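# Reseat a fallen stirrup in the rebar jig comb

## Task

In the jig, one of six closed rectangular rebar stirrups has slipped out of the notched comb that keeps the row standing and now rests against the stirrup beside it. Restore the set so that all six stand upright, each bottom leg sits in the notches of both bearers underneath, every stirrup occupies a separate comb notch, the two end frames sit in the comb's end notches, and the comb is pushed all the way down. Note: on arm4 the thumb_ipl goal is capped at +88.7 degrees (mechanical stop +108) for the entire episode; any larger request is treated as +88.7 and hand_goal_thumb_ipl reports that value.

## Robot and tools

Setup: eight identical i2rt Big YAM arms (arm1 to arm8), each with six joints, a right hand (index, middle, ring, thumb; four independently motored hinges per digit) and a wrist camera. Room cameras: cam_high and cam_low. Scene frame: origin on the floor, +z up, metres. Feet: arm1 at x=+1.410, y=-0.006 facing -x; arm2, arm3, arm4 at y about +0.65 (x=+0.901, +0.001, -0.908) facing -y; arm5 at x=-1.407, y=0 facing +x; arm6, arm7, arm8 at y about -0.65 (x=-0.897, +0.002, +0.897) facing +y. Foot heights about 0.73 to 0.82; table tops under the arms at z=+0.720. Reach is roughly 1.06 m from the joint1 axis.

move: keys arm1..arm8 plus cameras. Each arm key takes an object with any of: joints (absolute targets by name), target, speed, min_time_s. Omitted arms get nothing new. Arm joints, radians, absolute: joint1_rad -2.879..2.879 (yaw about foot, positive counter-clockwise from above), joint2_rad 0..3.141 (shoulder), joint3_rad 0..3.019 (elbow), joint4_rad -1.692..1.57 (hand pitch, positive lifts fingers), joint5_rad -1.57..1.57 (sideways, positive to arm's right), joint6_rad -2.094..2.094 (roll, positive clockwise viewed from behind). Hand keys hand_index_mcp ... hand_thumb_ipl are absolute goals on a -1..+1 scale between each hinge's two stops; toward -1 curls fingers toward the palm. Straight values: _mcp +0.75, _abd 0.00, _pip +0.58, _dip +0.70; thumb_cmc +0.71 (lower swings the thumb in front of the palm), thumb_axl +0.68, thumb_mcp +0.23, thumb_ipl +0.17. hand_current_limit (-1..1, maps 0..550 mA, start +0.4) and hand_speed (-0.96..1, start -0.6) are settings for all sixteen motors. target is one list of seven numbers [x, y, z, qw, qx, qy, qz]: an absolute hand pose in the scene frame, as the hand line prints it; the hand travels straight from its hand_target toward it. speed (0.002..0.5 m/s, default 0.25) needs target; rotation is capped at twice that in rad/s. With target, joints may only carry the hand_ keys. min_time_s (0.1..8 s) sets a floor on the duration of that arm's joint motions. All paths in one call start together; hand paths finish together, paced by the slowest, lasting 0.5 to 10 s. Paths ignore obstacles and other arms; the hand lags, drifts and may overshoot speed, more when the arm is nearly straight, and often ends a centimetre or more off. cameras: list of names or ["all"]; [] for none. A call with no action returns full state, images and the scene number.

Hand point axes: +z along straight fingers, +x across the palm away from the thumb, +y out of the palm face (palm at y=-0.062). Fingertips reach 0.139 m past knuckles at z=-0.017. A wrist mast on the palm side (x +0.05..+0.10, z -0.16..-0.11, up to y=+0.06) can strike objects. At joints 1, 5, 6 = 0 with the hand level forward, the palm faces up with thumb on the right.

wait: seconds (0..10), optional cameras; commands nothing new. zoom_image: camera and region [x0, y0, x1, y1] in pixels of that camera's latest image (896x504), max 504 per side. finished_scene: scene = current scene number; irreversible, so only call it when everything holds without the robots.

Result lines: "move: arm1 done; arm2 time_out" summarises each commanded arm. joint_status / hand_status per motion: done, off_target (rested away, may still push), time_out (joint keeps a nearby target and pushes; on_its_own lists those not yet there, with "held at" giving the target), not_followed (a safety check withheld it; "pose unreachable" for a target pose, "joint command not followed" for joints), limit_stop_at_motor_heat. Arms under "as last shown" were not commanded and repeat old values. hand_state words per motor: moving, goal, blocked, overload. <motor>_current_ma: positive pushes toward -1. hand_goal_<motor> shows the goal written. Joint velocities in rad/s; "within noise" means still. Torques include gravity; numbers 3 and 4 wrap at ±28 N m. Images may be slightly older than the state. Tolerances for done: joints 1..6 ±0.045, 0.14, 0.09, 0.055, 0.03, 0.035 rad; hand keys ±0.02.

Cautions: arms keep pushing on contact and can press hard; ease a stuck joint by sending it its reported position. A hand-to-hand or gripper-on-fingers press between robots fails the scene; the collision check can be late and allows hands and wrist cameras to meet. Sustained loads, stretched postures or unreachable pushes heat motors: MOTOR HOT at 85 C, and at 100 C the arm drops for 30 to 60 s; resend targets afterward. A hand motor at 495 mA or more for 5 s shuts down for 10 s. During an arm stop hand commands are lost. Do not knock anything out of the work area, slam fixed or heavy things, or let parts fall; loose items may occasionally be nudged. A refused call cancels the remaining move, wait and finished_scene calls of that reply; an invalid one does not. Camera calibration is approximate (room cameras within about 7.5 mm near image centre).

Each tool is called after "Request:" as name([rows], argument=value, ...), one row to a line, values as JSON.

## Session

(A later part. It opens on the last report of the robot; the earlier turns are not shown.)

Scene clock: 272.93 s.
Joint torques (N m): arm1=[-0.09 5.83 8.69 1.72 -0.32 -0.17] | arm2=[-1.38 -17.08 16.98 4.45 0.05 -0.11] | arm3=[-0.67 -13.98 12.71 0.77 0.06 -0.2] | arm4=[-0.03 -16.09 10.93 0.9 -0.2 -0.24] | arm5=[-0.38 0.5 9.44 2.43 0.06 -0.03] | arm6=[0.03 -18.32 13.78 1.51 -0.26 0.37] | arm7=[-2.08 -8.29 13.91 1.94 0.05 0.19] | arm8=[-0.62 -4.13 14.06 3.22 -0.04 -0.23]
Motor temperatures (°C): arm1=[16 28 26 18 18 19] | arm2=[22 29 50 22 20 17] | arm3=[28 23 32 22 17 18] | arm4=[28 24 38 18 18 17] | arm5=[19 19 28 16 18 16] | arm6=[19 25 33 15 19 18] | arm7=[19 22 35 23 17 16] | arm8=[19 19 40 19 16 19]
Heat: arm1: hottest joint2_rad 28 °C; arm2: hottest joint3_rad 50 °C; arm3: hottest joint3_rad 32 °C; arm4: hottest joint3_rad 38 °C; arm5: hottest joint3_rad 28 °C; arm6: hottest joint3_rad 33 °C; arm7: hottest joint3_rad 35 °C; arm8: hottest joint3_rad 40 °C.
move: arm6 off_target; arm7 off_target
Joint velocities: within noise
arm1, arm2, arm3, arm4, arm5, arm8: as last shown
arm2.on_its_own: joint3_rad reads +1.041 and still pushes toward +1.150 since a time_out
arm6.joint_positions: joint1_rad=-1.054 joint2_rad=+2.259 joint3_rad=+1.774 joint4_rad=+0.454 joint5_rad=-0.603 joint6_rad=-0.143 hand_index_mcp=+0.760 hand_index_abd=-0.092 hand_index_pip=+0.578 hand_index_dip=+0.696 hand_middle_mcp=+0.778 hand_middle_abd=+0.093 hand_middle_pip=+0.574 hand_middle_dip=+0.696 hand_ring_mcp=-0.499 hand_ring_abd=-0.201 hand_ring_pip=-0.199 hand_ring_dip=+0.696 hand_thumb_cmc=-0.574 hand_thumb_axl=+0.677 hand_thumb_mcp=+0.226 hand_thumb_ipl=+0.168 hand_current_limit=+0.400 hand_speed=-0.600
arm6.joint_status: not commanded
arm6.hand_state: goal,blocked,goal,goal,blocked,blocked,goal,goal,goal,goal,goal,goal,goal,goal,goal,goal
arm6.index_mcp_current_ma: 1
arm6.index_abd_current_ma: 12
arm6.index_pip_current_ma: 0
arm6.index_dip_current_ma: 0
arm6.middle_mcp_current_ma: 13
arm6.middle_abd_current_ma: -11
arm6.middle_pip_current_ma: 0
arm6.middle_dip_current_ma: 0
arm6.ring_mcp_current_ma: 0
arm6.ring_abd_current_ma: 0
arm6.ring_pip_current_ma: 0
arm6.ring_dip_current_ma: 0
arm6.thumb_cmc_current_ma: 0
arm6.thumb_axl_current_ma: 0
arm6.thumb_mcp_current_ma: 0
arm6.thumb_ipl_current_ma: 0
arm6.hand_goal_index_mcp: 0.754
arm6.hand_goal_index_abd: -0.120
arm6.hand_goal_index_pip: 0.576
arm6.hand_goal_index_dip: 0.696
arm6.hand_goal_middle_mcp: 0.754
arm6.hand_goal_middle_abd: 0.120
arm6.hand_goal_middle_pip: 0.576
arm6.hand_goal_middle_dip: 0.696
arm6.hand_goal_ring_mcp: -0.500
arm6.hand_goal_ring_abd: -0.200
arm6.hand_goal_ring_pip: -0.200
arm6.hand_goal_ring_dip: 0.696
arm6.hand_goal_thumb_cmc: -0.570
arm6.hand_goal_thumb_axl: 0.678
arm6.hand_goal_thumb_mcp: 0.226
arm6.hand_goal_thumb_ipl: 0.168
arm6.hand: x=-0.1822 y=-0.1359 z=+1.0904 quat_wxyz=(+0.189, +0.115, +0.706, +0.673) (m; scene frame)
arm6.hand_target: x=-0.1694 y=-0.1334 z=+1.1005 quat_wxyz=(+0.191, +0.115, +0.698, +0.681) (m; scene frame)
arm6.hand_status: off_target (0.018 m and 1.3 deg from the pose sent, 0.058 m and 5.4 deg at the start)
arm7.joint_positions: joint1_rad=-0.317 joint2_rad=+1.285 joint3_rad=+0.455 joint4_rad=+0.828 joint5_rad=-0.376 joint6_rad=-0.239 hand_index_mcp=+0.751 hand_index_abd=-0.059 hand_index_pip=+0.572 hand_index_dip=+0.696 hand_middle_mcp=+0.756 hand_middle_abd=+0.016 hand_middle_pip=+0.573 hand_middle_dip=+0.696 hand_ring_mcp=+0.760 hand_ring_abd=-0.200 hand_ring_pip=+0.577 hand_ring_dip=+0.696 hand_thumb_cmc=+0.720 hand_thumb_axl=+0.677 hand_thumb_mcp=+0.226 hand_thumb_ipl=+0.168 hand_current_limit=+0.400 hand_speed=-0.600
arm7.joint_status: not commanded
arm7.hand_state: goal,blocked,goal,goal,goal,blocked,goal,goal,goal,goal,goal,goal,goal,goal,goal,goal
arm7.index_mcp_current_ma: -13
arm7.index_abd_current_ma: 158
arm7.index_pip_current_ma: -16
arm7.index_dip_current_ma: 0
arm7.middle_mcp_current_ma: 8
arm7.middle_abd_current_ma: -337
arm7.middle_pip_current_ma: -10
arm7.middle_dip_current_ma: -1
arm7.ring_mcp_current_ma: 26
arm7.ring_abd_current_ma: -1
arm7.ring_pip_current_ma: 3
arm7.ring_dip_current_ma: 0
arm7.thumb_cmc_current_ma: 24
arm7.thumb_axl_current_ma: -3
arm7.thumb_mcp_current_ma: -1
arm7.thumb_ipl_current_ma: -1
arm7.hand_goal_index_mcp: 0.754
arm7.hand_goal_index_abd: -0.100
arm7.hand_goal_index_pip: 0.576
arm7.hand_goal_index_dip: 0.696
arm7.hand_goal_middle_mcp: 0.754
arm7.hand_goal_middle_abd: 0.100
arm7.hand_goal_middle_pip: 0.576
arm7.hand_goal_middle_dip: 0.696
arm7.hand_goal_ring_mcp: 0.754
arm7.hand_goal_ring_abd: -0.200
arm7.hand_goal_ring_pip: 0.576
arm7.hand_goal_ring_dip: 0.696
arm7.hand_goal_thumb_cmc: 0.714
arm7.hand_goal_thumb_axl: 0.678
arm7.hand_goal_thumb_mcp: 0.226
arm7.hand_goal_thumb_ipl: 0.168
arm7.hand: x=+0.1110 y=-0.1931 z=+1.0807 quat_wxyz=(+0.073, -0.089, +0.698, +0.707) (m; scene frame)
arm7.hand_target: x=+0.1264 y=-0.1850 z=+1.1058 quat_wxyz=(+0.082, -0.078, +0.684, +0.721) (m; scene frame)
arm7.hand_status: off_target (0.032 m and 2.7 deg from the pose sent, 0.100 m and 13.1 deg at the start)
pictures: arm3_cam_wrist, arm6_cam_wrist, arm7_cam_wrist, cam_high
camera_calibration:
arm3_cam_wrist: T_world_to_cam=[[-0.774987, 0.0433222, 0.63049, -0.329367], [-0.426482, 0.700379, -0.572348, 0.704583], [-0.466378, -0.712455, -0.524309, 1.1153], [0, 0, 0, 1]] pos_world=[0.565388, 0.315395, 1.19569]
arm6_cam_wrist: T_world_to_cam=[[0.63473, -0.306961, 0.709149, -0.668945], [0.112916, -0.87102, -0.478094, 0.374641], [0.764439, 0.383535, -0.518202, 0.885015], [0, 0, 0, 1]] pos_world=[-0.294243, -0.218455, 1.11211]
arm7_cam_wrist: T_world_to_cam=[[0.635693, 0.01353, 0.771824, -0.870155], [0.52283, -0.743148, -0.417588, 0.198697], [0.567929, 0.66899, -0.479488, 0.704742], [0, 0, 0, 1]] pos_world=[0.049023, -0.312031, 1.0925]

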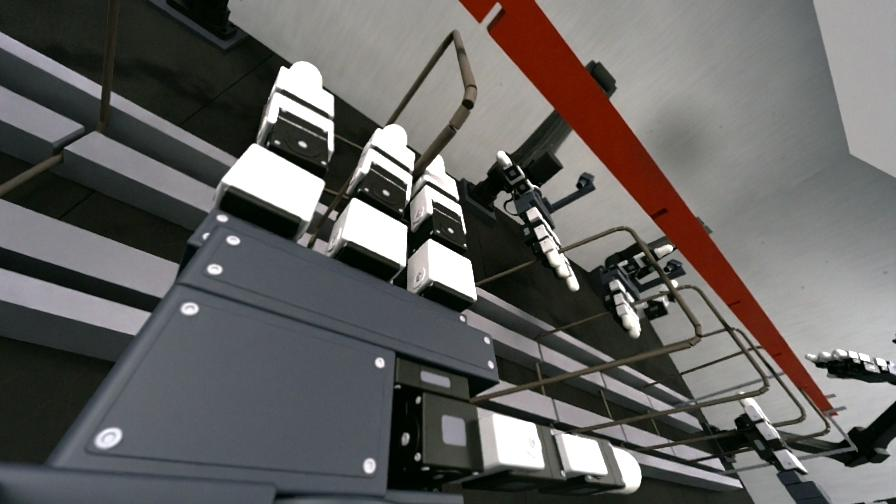

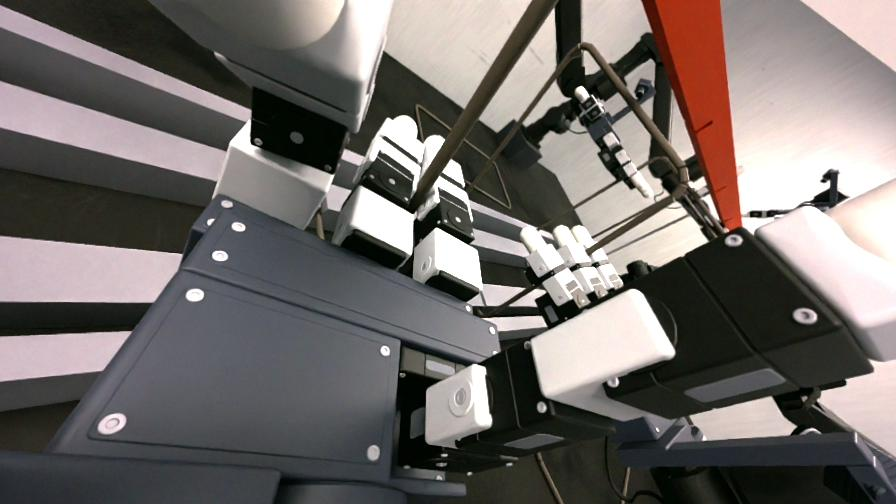

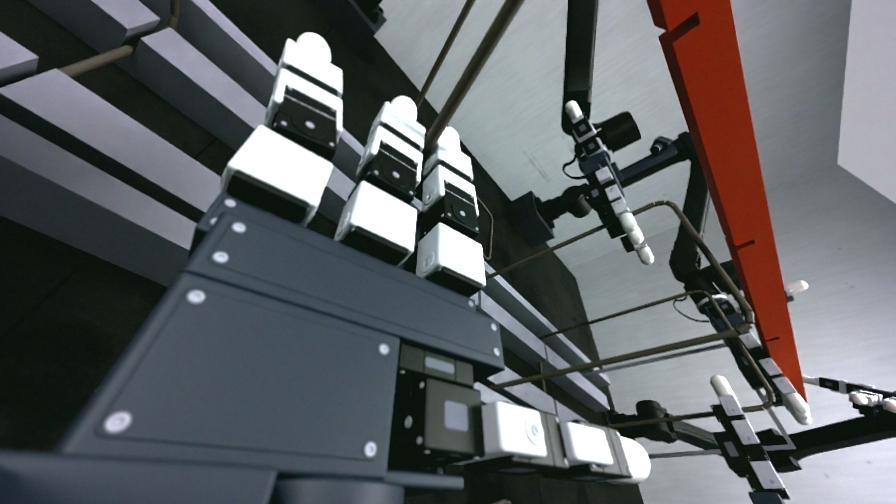

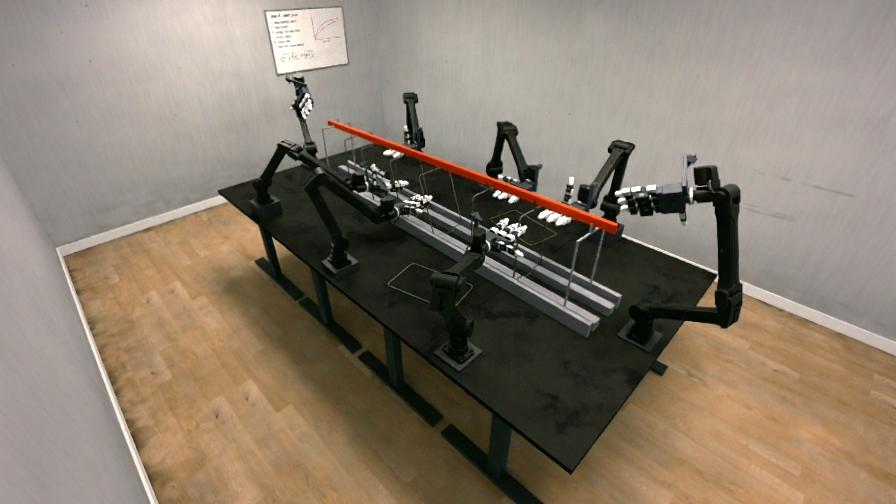

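Request:
move(arm6={"target": [-0.141, -0.134, 1.092, 0.1638, 0.1422, 0.6927, 0.6879], "speed": 0.05}, arm7={"target": [0.171, -0.183, 1.106, 0.0253, -0.0240, 0.6881, 0.7251], "speed": 0.05}, cameras=["arm6_cam_wrist", "arm7_cam_wrist", "arm3_cam_wrist", "cam_high", "cam_low"])

Request:
zoom_image(camera="arm6_cam_wrist", region=[540, 0, 800, 240])

Request:
zoom_image(camera="arm7_cam_wrist", region=[600, 0, 896, 460])

Request:
zoom_image(camera="arm3_cam_wrist", region=[460, 140, 860, 480])

Request:
zoom_image(camera="cam_high", region=[310, 110, 510, 260])

Scene clock: 277.07 s.
Joint torques (N m): arm1=[0.56 6.42 8.8 1.8 -0.32 -0.1] | arm2=[-1.44 -17.03 16.98 4.49 0.06 -0.11] | arm3=[-0.67 -13.98 12.71 0.76 0.06 -0.2] | arm4=[-0.38 -16.38 11.23 0.92 -0.25 -0.17] | arm5=[-0.38 0.56 9.44 2.43 0.06 -0.03] | arm6=[-0.38 -18.55 13.52 1.37 0.05 0.31] | arm7=[-1.44 -6.95 13.79 1.99 -0.11 0.16] | arm8=[-0.5 -4.25 14.05 3.18 -0.04 -0.23]
Motor temperatures (°C): arm1=[16 28 26 18 18 19] | arm2=[22 29 50 22 20 17] | arm3=[28 23 32 22 16 18] | arm4=[28 24 38 18 18 17] | arm5=[19 19 28 16 18 16] | arm6=[19 25 34 15 19 18] | arm7=[19 22 35 23 17 16] | arm8=[19 19 40 19 16 19]
Heat: arm1: hottest joint2_rad 28 °C; arm2: hottest joint3_rad 50 °C; arm3: hottest joint3_rad 32 °C; arm4: hottest joint3_rad 38 °C; arm5: hottest joint3_rad 28 °C; arm6: hottest joint3_rad 34 °C; arm7: hottest joint3_rad 35 °C; arm8: hottest joint3_rad 40 °C.
move: arm6 off_target; arm7 off_target
Joint velocities: within noise
arm1, arm2, arm3, arm4, arm5, arm8: as last shown
arm2.on_its_own: joint3_rad reads +1.041 and still pushes toward +1.150 since a time_out
arm6.joint_positions: joint1_rad=-1.062 joint2_rad=+2.311 joint3_rad=+1.867 joint4_rad=+0.427 joint5_rad=-0.623 joint6_rad=-0.057 hand_index_mcp=+0.761 hand_index_abd=-0.095 hand_index_pip=+0.579 hand_index_dip=+0.696 hand_middle_mcp=+0.778 hand_middle_abd=+0.093 hand_middle_pip=+0.576 hand_middle_dip=+0.696 hand_ring_mcp=-0.499 hand_ring_abd=-0.201 hand_ring_pip=-0.199 hand_ring_dip=+0.696 hand_thumb_cmc=-0.573 hand_thumb_axl=+0.677 hand_thumb_mcp=+0.226 hand_thumb_ipl=+0.168 hand_current_limit=+0.400 hand_speed=-0.600
arm6.joint_status: not commanded
arm6.hand_state: goal,blocked,goal,goal,blocked,blocked,goal,goal,goal,goal,goal,goal,goal,goal,goal,goal
arm6.index_mcp_current_ma: 1
arm6.index_abd_current_ma: 10
arm6.index_pip_current_ma: 0
arm6.index_dip_current_ma: 0
arm6.middle_mcp_current_ma: 13
arm6.middle_abd_current_ma: -11
arm6.middle_pip_current_ma: 0
arm6.middle_dip_current_ma: 0
arm6.ring_mcp_current_ma: 0
arm6.ring_abd_current_ma: 0
arm6.ring_pip_current_ma: 0
arm6.ring_dip_current_ma: 0
arm6.thumb_cmc_current_ma: 0
arm6.thumb_axl_current_ma: 0
arm6.thumb_mcp_current_ma: 0
arm6.thumb_ipl_current_ma: 0
arm6.hand_goal_index_mcp: 0.754
arm6.hand_goal_index_abd: -0.120
arm6.hand_goal_index_pip: 0.576
arm6.hand_goal_index_dip: 0.696
arm6.hand_goal_middle_mcp: 0.754
arm6.hand_goal_middle_abd: 0.120
arm6.hand_goal_middle_pip: 0.576
arm6.hand_goal_middle_dip: 0.696
arm6.hand_goal_ring_mcp: -0.500
arm6.hand_goal_ring_abd: -0.200
arm6.hand_goal_ring_pip: -0.200
arm6.hand_goal_ring_dip: 0.696
arm6.hand_goal_thumb_cmc: -0.570
arm6.hand_goal_thumb_axl: 0.678
arm6.hand_goal_thumb_mcp: 0.226
arm6.hand_goal_thumb_ipl: 0.168
arm6.hand: x=-0.1584 y=-0.1335 z=+1.0909 quat_wxyz=(+0.159, +0.138, +0.697, +0.685) (m; scene frame)
arm6.hand_target: x=-0.1427 y=-0.1354 z=+1.0919 quat_wxyz=(+0.164, +0.142, +0.693, +0.688) (m; scene frame)
arm6.hand_status: off_target (0.017 m and 1.0 deg from the pose sent, 0.041 m and 4.8 deg at the start)
arm7.joint_positions: joint1_rad=-0.405 joint2_rad=+1.299 joint3_rad=+0.491 joint4_rad=+0.826 joint5_rad=-0.454 joint6_rad=-0.078 hand_index_mcp=+0.754 hand_index_abd=-0.059 hand_index_pip=+0.572 hand_index_dip=+0.696 hand_middle_mcp=+0.761 hand_middle_abd=+0.016 hand_middle_pip=+0.575 hand_middle_dip=+0.696 hand_ring_mcp=+0.761 hand_ring_abd=-0.200 hand_ring_pip=+0.577 hand_ring_dip=+0.696 hand_thumb_cmc=+0.720 hand_thumb_axl=+0.677 hand_thumb_mcp=+0.226 hand_thumb_ipl=+0.168 hand_current_limit=+0.400 hand_speed=-0.600
arm7.joint_status: not commanded
arm7.hand_state: goal,blocked,goal,goal,goal,blocked,goal,goal,goal,goal,goal,goal,goal,goal,goal,goal
arm7.index_mcp_current_ma: 0
arm7.index_abd_current_ma: 158
arm7.index_pip_current_ma: -15
arm7.index_dip_current_ma: 0
arm7.middle_mcp_current_ma: 28
arm7.middle_abd_current_ma: -337
arm7.middle_pip_current_ma: -4
arm7.middle_dip_current_ma: -1
arm7.ring_mcp_current_ma: 27
arm7.ring_abd_current_ma: -1
arm7.ring_pip_current_ma: 3
arm7.ring_dip_current_ma: 0
arm7.thumb_cmc_current_ma: 25
arm7.thumb_axl_current_ma: -3
arm7.thumb_mcp_current_ma: -1
arm7.thumb_ipl_current_ma: -1
arm7.hand_goal_index_mcp: 0.754
arm7.hand_goal_index_abd: -0.100
arm7.hand_goal_index_pip: 0.576
arm7.hand_goal_index_dip: 0.696
arm7.hand_goal_middle_mcp: 0.754
arm7.hand_goal_middle_abd: 0.100
arm7.hand_goal_middle_pip: 0.576
arm7.hand_goal_middle_dip: 0.696
arm7.hand_goal_ring_mcp: 0.754
arm7.hand_goal_ring_abd: -0.200
arm7.hand_goal_ring_pip: 0.576
arm7.hand_goal_ring_dip: 0.696
arm7.hand_goal_thumb_cmc: 0.714
arm7.hand_goal_thumb_axl: 0.678
arm7.hand_goal_thumb_mcp: 0.226
arm7.hand_goal_thumb_ipl: 0.168
arm7.hand: x=+0.1565 y=-0.1949 z=+1.0903 quat_wxyz=(+0.023, -0.032, +0.696, +0.717) (m; scene frame)
arm7.hand_target: x=+0.1705 y=-0.1844 z=+1.1057 quat_wxyz=(+0.025, -0.024, +0.688, +0.725) (m; scene frame)
arm7.hand_status: off_target (0.024 m and 1.6 deg from the pose sent, 0.066 m and 9.5 deg at the start)
pictures: arm3_cam_wrist, arm6_cam_wrist, arm7_cam_wrist, cam_high, cam_low
camera_calibration:
arm3_cam_wrist: T_world_to_cam=[[-0.774987, 0.0433222, 0.63049, -0.329367], [-0.426482, 0.700379, -0.572348, 0.704583], [-0.466378, -0.712455, -0.524309, 1.1153], [0, 0, 0, 1]] pos_world=[0.565388, 0.315395, 1.19569]
arm6_cam_wrist: T_world_to_cam=[[0.683187, -0.329494, 0.651682, -0.616331], [0.0893008, -0.848022, -0.522383, 0.421998], [0.724762, 0.415081, -0.549934, 0.898822], [0, 0, 0, 1]] pos_world=[-0.268047, -0.218297, 1.11639]
arm7_cam_wrist: T_world_to_cam=[[0.745353, -0.00250219, 0.666666, -0.81206], [0.447589, -0.73923, -0.503193, 0.283545], [0.494078, 0.673449, -0.549867, 0.77395], [0, 0, 0, 1]] pos_world=[0.0959674, -0.313643, 1.10962]

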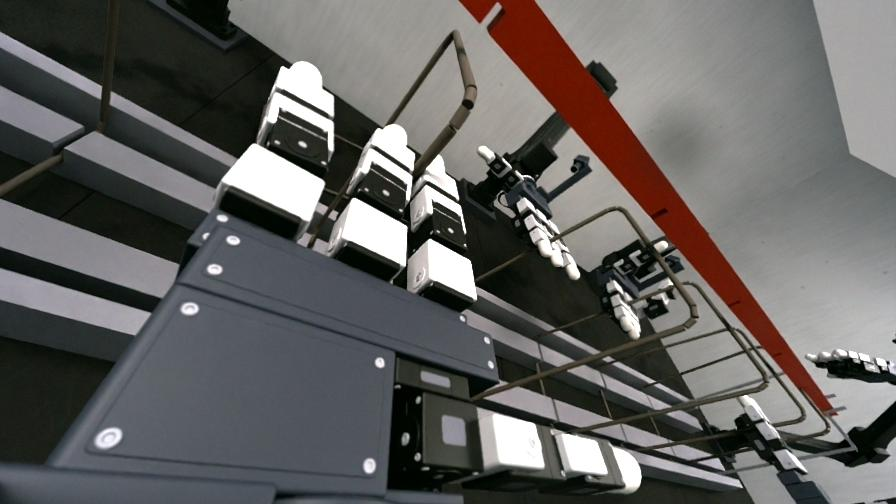

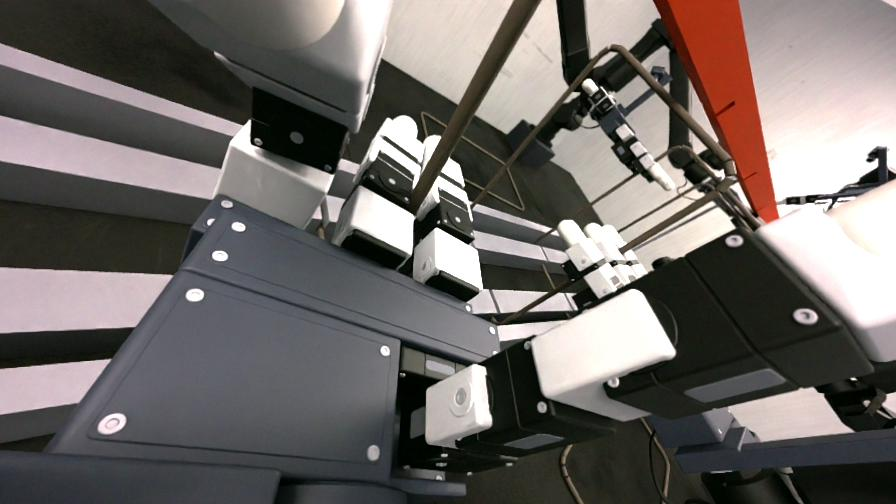

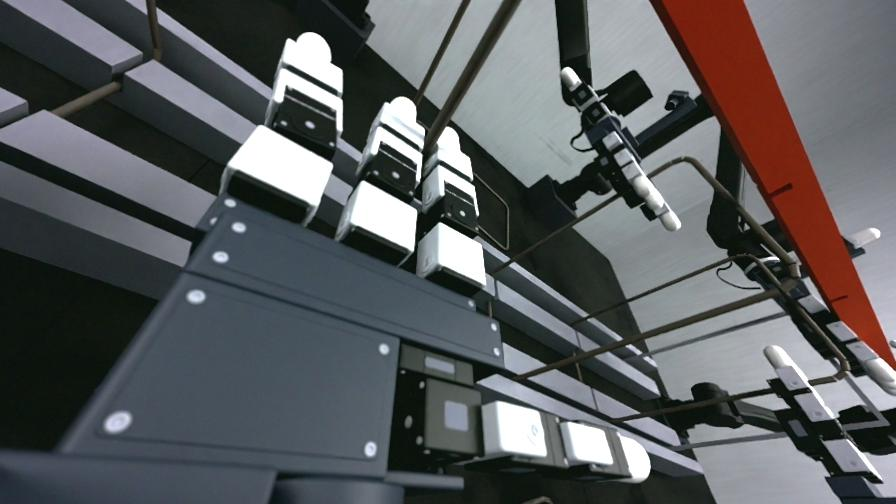

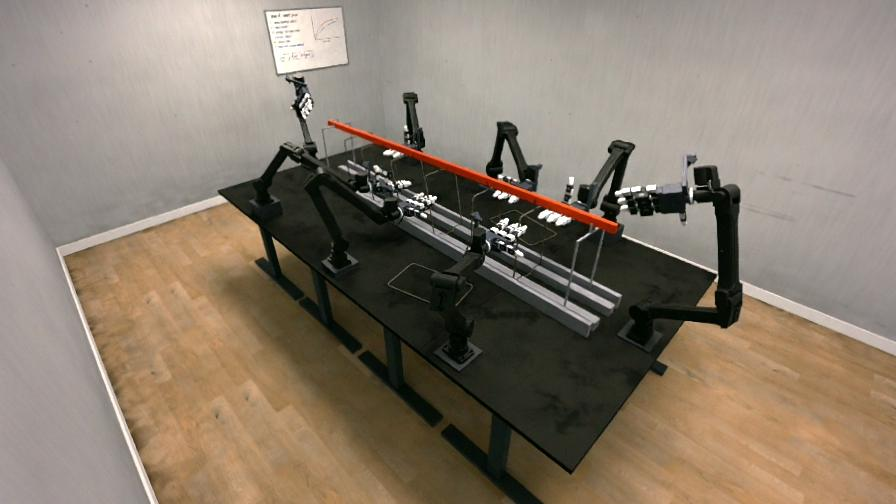

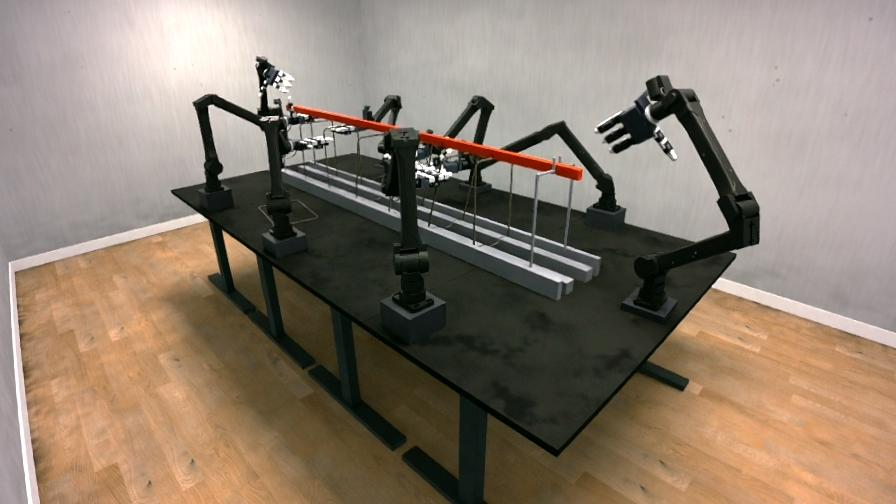

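Scaled by 1.938.

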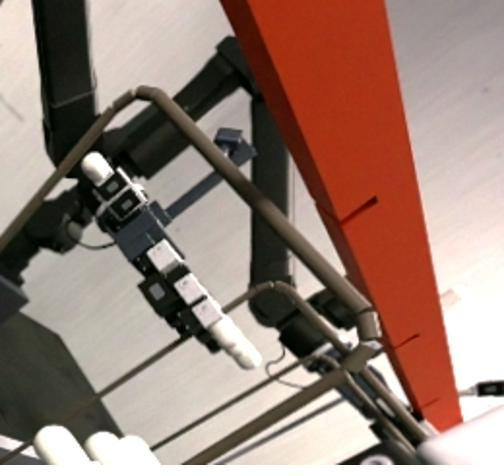

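Scaled by 1.096.

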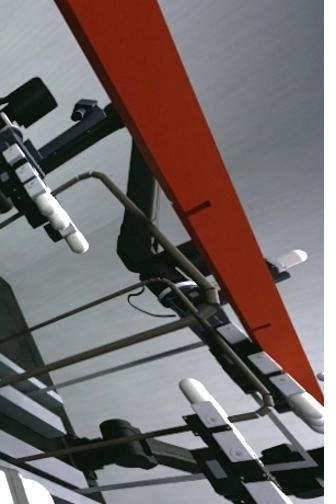

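Scaled by 1.260.

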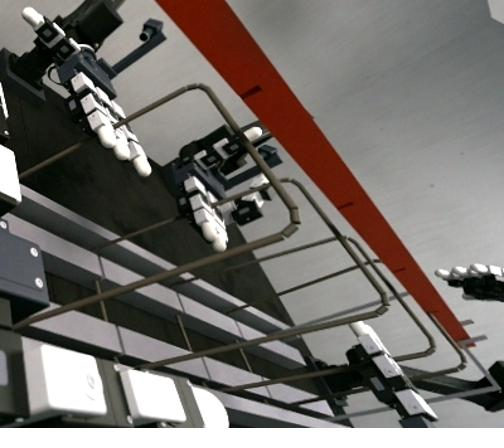

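Scaled by 2.520.

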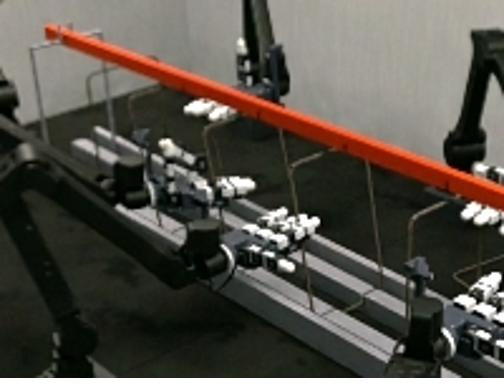

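Request:
zoom_image(camera="cam_high", region=[330, 130, 430, 205])

Request:
zoom_image(camera="cam_high", region=[400, 150, 500, 255])

Scaled by 5.040.

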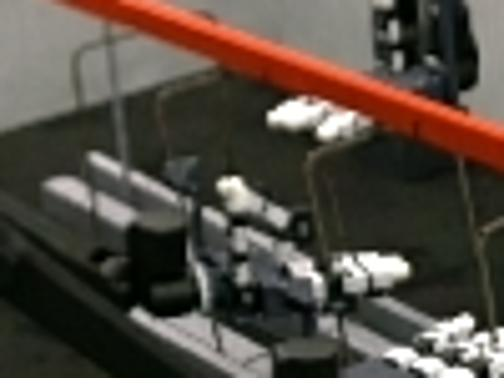

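Scaled by 4.800.

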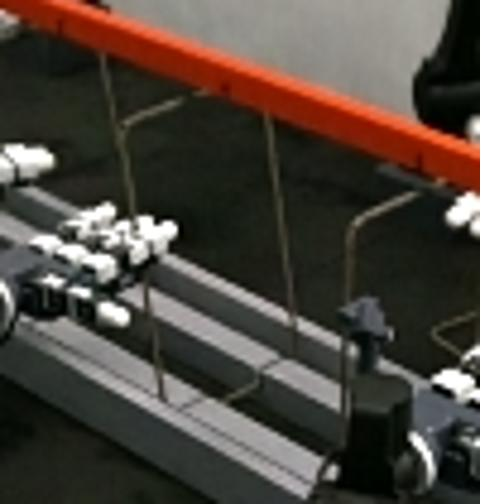

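Request:
move(arm6={"target": [-0.113, -0.134, 1.094, 0.1590, 0.1470, 0.6916, 0.6890], "speed": 0.05}, arm7={"target": [0.206, -0.184, 1.108, 0.0063, -0.0060, 0.6885, 0.7255], "speed": 0.05}, cameras=["arm6_cam_wrist", "arm7_cam_wrist", "arm3_cam_wrist", "cam_high", "cam_low"])

Request:
zoom_image(camera="cam_high", region=[330, 130, 430, 205])

Request:
zoom_image(camera="cam_high", region=[400, 150, 500, 255])

Request:
zoom_image(camera="arm3_cam_wrist", region=[560, 160, 860, 440])

Scene clock: 295.73 s.
Joint torques (N m): arm1=[0.38 5.42 8.85 1.54 -0.31 -0.15] | arm2=[-1.49 -16.97 16.95 4.45 0.05 -0.11] | arm3=[-0.67 -13.98 12.71 0.77 0.06 -0.21] | arm4=[0.03 -16.15 11.26 1.07 -0.31 -0.25] | arm5=[-0.32 0.56 9.43 2.44 0.06 -0.03] | arm6=[-1.14 -19.19 13.76 1.39 -0.07 0.29] | arm7=[-0.91 -7.82 13.53 1.77 -0.25 0.14] | arm8=[-0.56 -4.07 14.09 3.19 -0.06 -0.23]
Motor temperatures (°C): arm1=[16 28 26 17 17 19] | arm2=[22 29 51 22 20 17] | arm3=[27 23 32 21 16 18] | arm4=[28 24 38 18 18 17] | arm5=[19 19 28 16 18 16] | arm6=[19 25 39 15 19 18] | arm7=[19 22 35 23 17 15] | arm8=[19 19 41 19 16 19]
Heat: arm1: hottest joint2_rad 28 °C; arm2: hottest joint3_rad 51 °C; arm3: hottest joint3_rad 32 °C; arm4: hottest joint3_rad 38 °C; arm5: hottest joint3_rad 28 °C; arm6: hottest joint3_rad 39 °C; arm7: hottest joint3_rad 35 °C; arm8: hottest joint3_rad 41 °C.
move: arm6 off_target; arm7 off_target
Joint velocities: within noise
arm1, arm2, arm3, arm4, arm5, arm8: as last shown
arm2.on_its_own: joint3_rad reads +1.041 and still pushes toward +1.150 since a time_out
arm6.joint_positions: joint1_rad=-1.068 joint2_rad=+2.374 joint3_rad=+1.996 joint4_rad=+0.362 joint5_rad=-0.636 joint6_rad=-0.042 hand_index_mcp=+0.761 hand_index_abd=-0.095 hand_index_pip=+0.579 hand_index_dip=+0.696 hand_middle_mcp=+0.778 hand_middle_abd=+0.093 hand_middle_pip=+0.576 hand_middle_dip=+0.696 hand_ring_mcp=-0.499 hand_ring_abd=-0.201 hand_ring_pip=-0.199 hand_ring_dip=+0.696 hand_thumb_cmc=-0.572 hand_thumb_axl=+0.677 hand_thumb_mcp=+0.226 hand_thumb_ipl=+0.168 hand_current_limit=+0.400 hand_speed=-0.600
arm6.joint_status: not commanded
arm6.hand_state: goal,blocked,goal,goal,blocked,blocked,goal,goal,goal,goal,goal,goal,goal,goal,goal,goal
arm6.index_mcp_current_ma: 1
arm6.index_abd_current_ma: 10
arm6.index_pip_current_ma: 0
arm6.index_dip_current_ma: 0
arm6.middle_mcp_current_ma: 13
arm6.middle_abd_current_ma: -11
arm6.middle_pip_current_ma: 0
arm6.middle_dip_current_ma: 0
arm6.ring_mcp_current_ma: 0
arm6.ring_abd_current_ma: 0
arm6.ring_pip_current_ma: 0
arm6.ring_dip_current_ma: 0
arm6.thumb_cmc_current_ma: 0
arm6.thumb_axl_current_ma: 0
arm6.thumb_mcp_current_ma: 0
arm6.thumb_ipl_current_ma: 0
arm6.hand_goal_index_mcp: 0.754
arm6.hand_goal_index_abd: -0.120
arm6.hand_goal_index_pip: 0.576
arm6.hand_goal_index_dip: 0.696
arm6.hand_goal_middle_mcp: 0.754
arm6.hand_goal_middle_abd: 0.120
arm6.hand_goal_middle_pip: 0.576
arm6.hand_goal_middle_dip: 0.696
arm6.hand_goal_ring_mcp: -0.500
arm6.hand_goal_ring_abd: -0.200
arm6.hand_goal_ring_pip: -0.200
arm6.hand_goal_ring_dip: 0.696
arm6.hand_goal_thumb_cmc: -0.570
arm6.hand_goal_thumb_axl: 0.678
arm6.hand_goal_thumb_mcp: 0.226
arm6.hand_goal_thumb_ipl: 0.168
arm6.hand: x=-0.1350 y=-0.1258 z=+1.0937 quat_wxyz=(+0.152, +0.140, +0.697, +0.687) (m; scene frame)
arm6.hand_target: x=-0.1153 y=-0.1359 z=+1.0935 quat_wxyz=(+0.159, +0.148, +0.692, +0.689) (m; scene frame)
arm6.hand_status: off_target (0.024 m and 1.3 deg from the pose sent, 0.046 m and 1.4 deg at the start)
arm7.joint_positions: joint1_rad=-0.489 joint2_rad=+1.330 joint3_rad=+0.533 joint4_rad=+0.822 joint5_rad=-0.529 joint6_rad=-0.018 hand_index_mcp=+0.756 hand_index_abd=-0.059 hand_index_pip=+0.574 hand_index_dip=+0.696 hand_middle_mcp=+0.757 hand_middle_abd=+0.039 hand_middle_pip=+0.575 hand_middle_dip=+0.696 hand_ring_mcp=+0.761 hand_ring_abd=-0.200 hand_ring_pip=+0.577 hand_ring_dip=+0.696 hand_thumb_cmc=+0.720 hand_thumb_axl=+0.677 hand_thumb_mcp=+0.226 hand_thumb_ipl=+0.168 hand_current_limit=+0.400 hand_speed=-0.600
arm7.joint_status: not commanded
arm7.hand_state: goal,blocked,goal,goal,goal,blocked,goal,goal,goal,goal,goal,goal,goal,goal,goal,goal
arm7.index_mcp_current_ma: 7
arm7.index_abd_current_ma: 158
arm7.index_pip_current_ma: -8
arm7.index_dip_current_ma: 0
arm7.middle_mcp_current_ma: 12
arm7.middle_abd_current_ma: -239
arm7.middle_pip_current_ma: -4
arm7.middle_dip_current_ma: -1
arm7.ring_mcp_current_ma: 28
arm7.ring_abd_current_ma: -1
arm7.ring_pip_current_ma: 3
arm7.ring_dip_current_ma: 0
arm7.thumb_cmc_current_ma: 25
arm7.thumb_axl_current_ma: -3
arm7.thumb_mcp_current_ma: -1
arm7.thumb_ipl_current_ma: -1
arm7.hand_goal_index_mcp: 0.754
arm7.hand_goal_index_abd: -0.100
arm7.hand_goal_index_pip: 0.576
arm7.hand_goal_index_dip: 0.696
arm7.hand_goal_middle_mcp: 0.754
arm7.hand_goal_middle_abd: 0.100
arm7.hand_goal_middle_pip: 0.576
arm7.hand_goal_middle_dip: 0.696
arm7.hand_goal_ring_mcp: 0.754
arm7.hand_goal_ring_abd: -0.200
arm7.hand_goal_ring_pip: 0.576
arm7.hand_goal_ring_dip: 0.696
arm7.hand_goal_thumb_cmc: 0.714
arm7.hand_goal_thumb_axl: 0.678
arm7.hand_goal_thumb_mcp: 0.226
arm7.hand_goal_thumb_ipl: 0.168
arm7.on_its_own: hand_middle_abd moved +0.023 toward your old target +0.100
arm7.hand: x=+0.1941 y=-0.1953 z=+1.0942 quat_wxyz=(+0.007, -0.009, +0.695, +0.719) (m; scene frame)
arm7.hand_target: x=+0.2055 y=-0.1851 z=+1.1078 quat_wxyz=(+0.006, -0.006, +0.688, +0.725) (m; scene frame)
arm7.hand_status: off_target (0.021 m and 1.1 deg from the pose sent, 0.054 m and 3.8 deg at the start)
pictures: arm3_cam_wrist, arm6_cam_wrist, arm7_cam_wrist, cam_high, cam_low
camera_calibration:
arm3_cam_wrist: T_world_to_cam=[[-0.774987, 0.0433222, 0.63049, -0.329367], [-0.426482, 0.700379, -0.572348, 0.704583], [-0.466378, -0.712455, -0.524309, 1.1153], [0, 0, 0, 1]] pos_world=[0.565388, 0.315395, 1.19569]
arm6_cam_wrist: T_world_to_cam=[[0.693768, -0.328968, 0.640676, -0.618035], [0.0882102, -0.844071, -0.528926, 0.435438], [0.714776, 0.423466, -0.556571, 0.887088], [0, 0, 0, 1]] pos_world=[-0.243707, -0.211424, 1.12]
arm7_cam_wrist: T_world_to_cam=[[0.780827, -0.0112213, 0.624647, -0.80534], [0.413651, -0.74, -0.53037, 0.304446], [0.46819, 0.672513, -0.57317, 0.787951], [0, 0, 0, 1]] pos_world=[0.133986, -0.313654, 1.11615]

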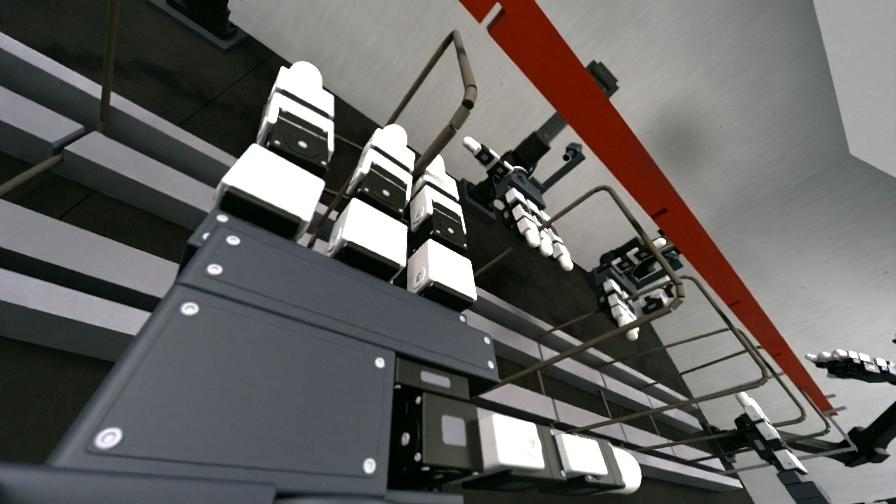

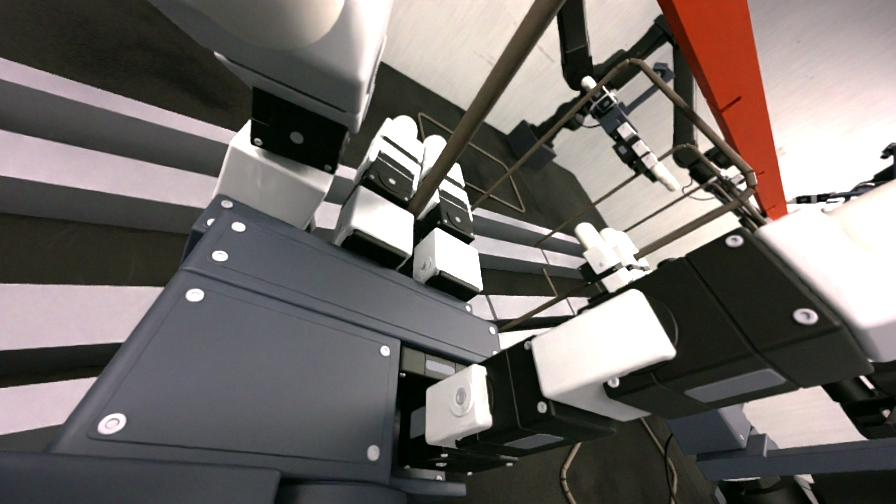

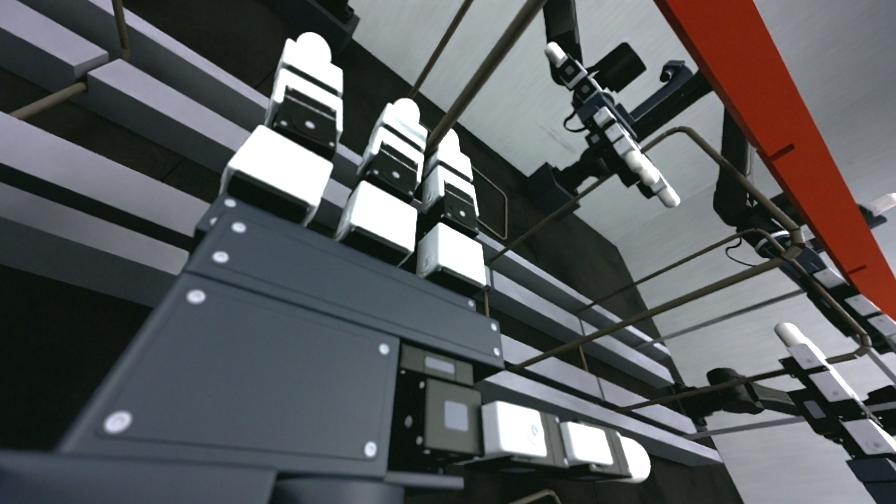

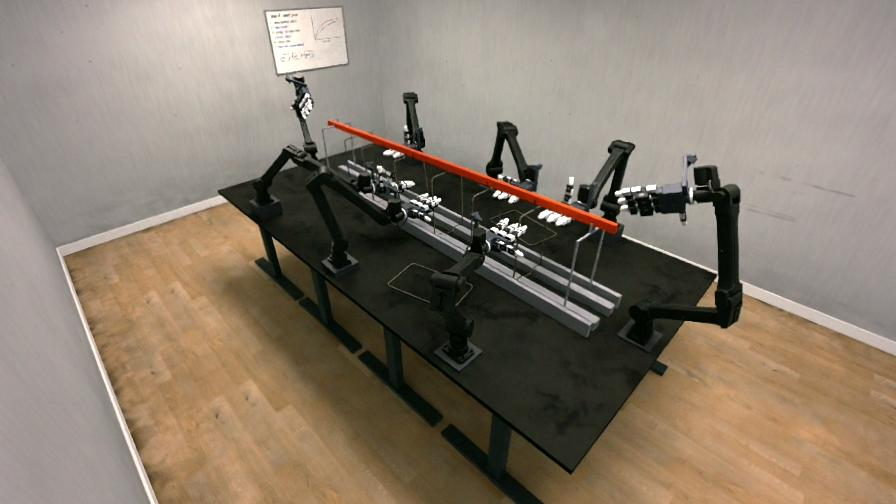

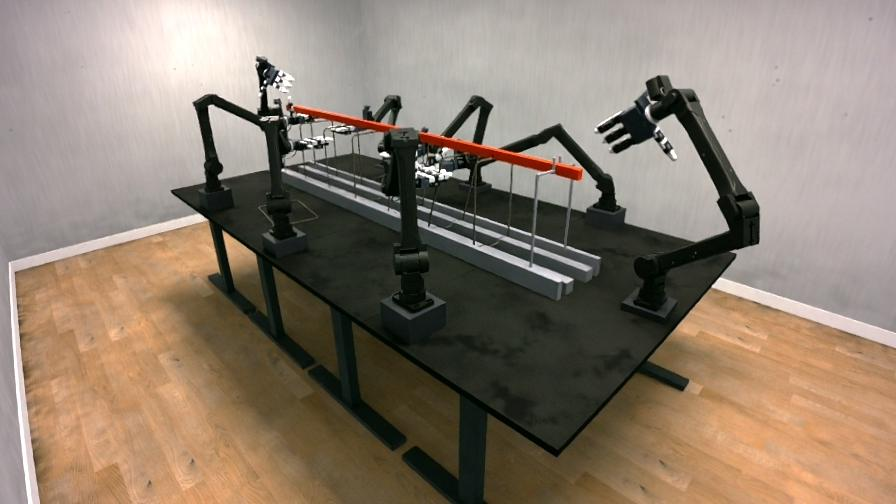

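Scaled by 5.040.

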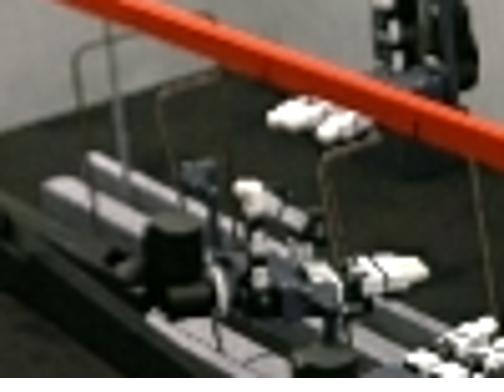

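Scaled by 4.800.

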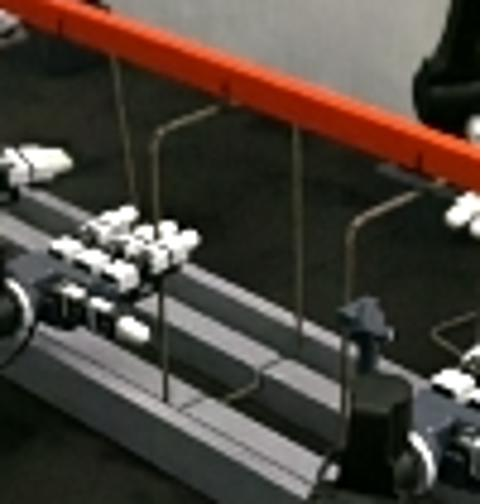

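Scaled by 1.680.

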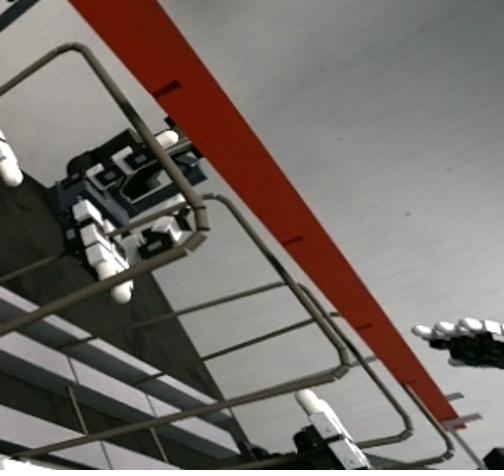

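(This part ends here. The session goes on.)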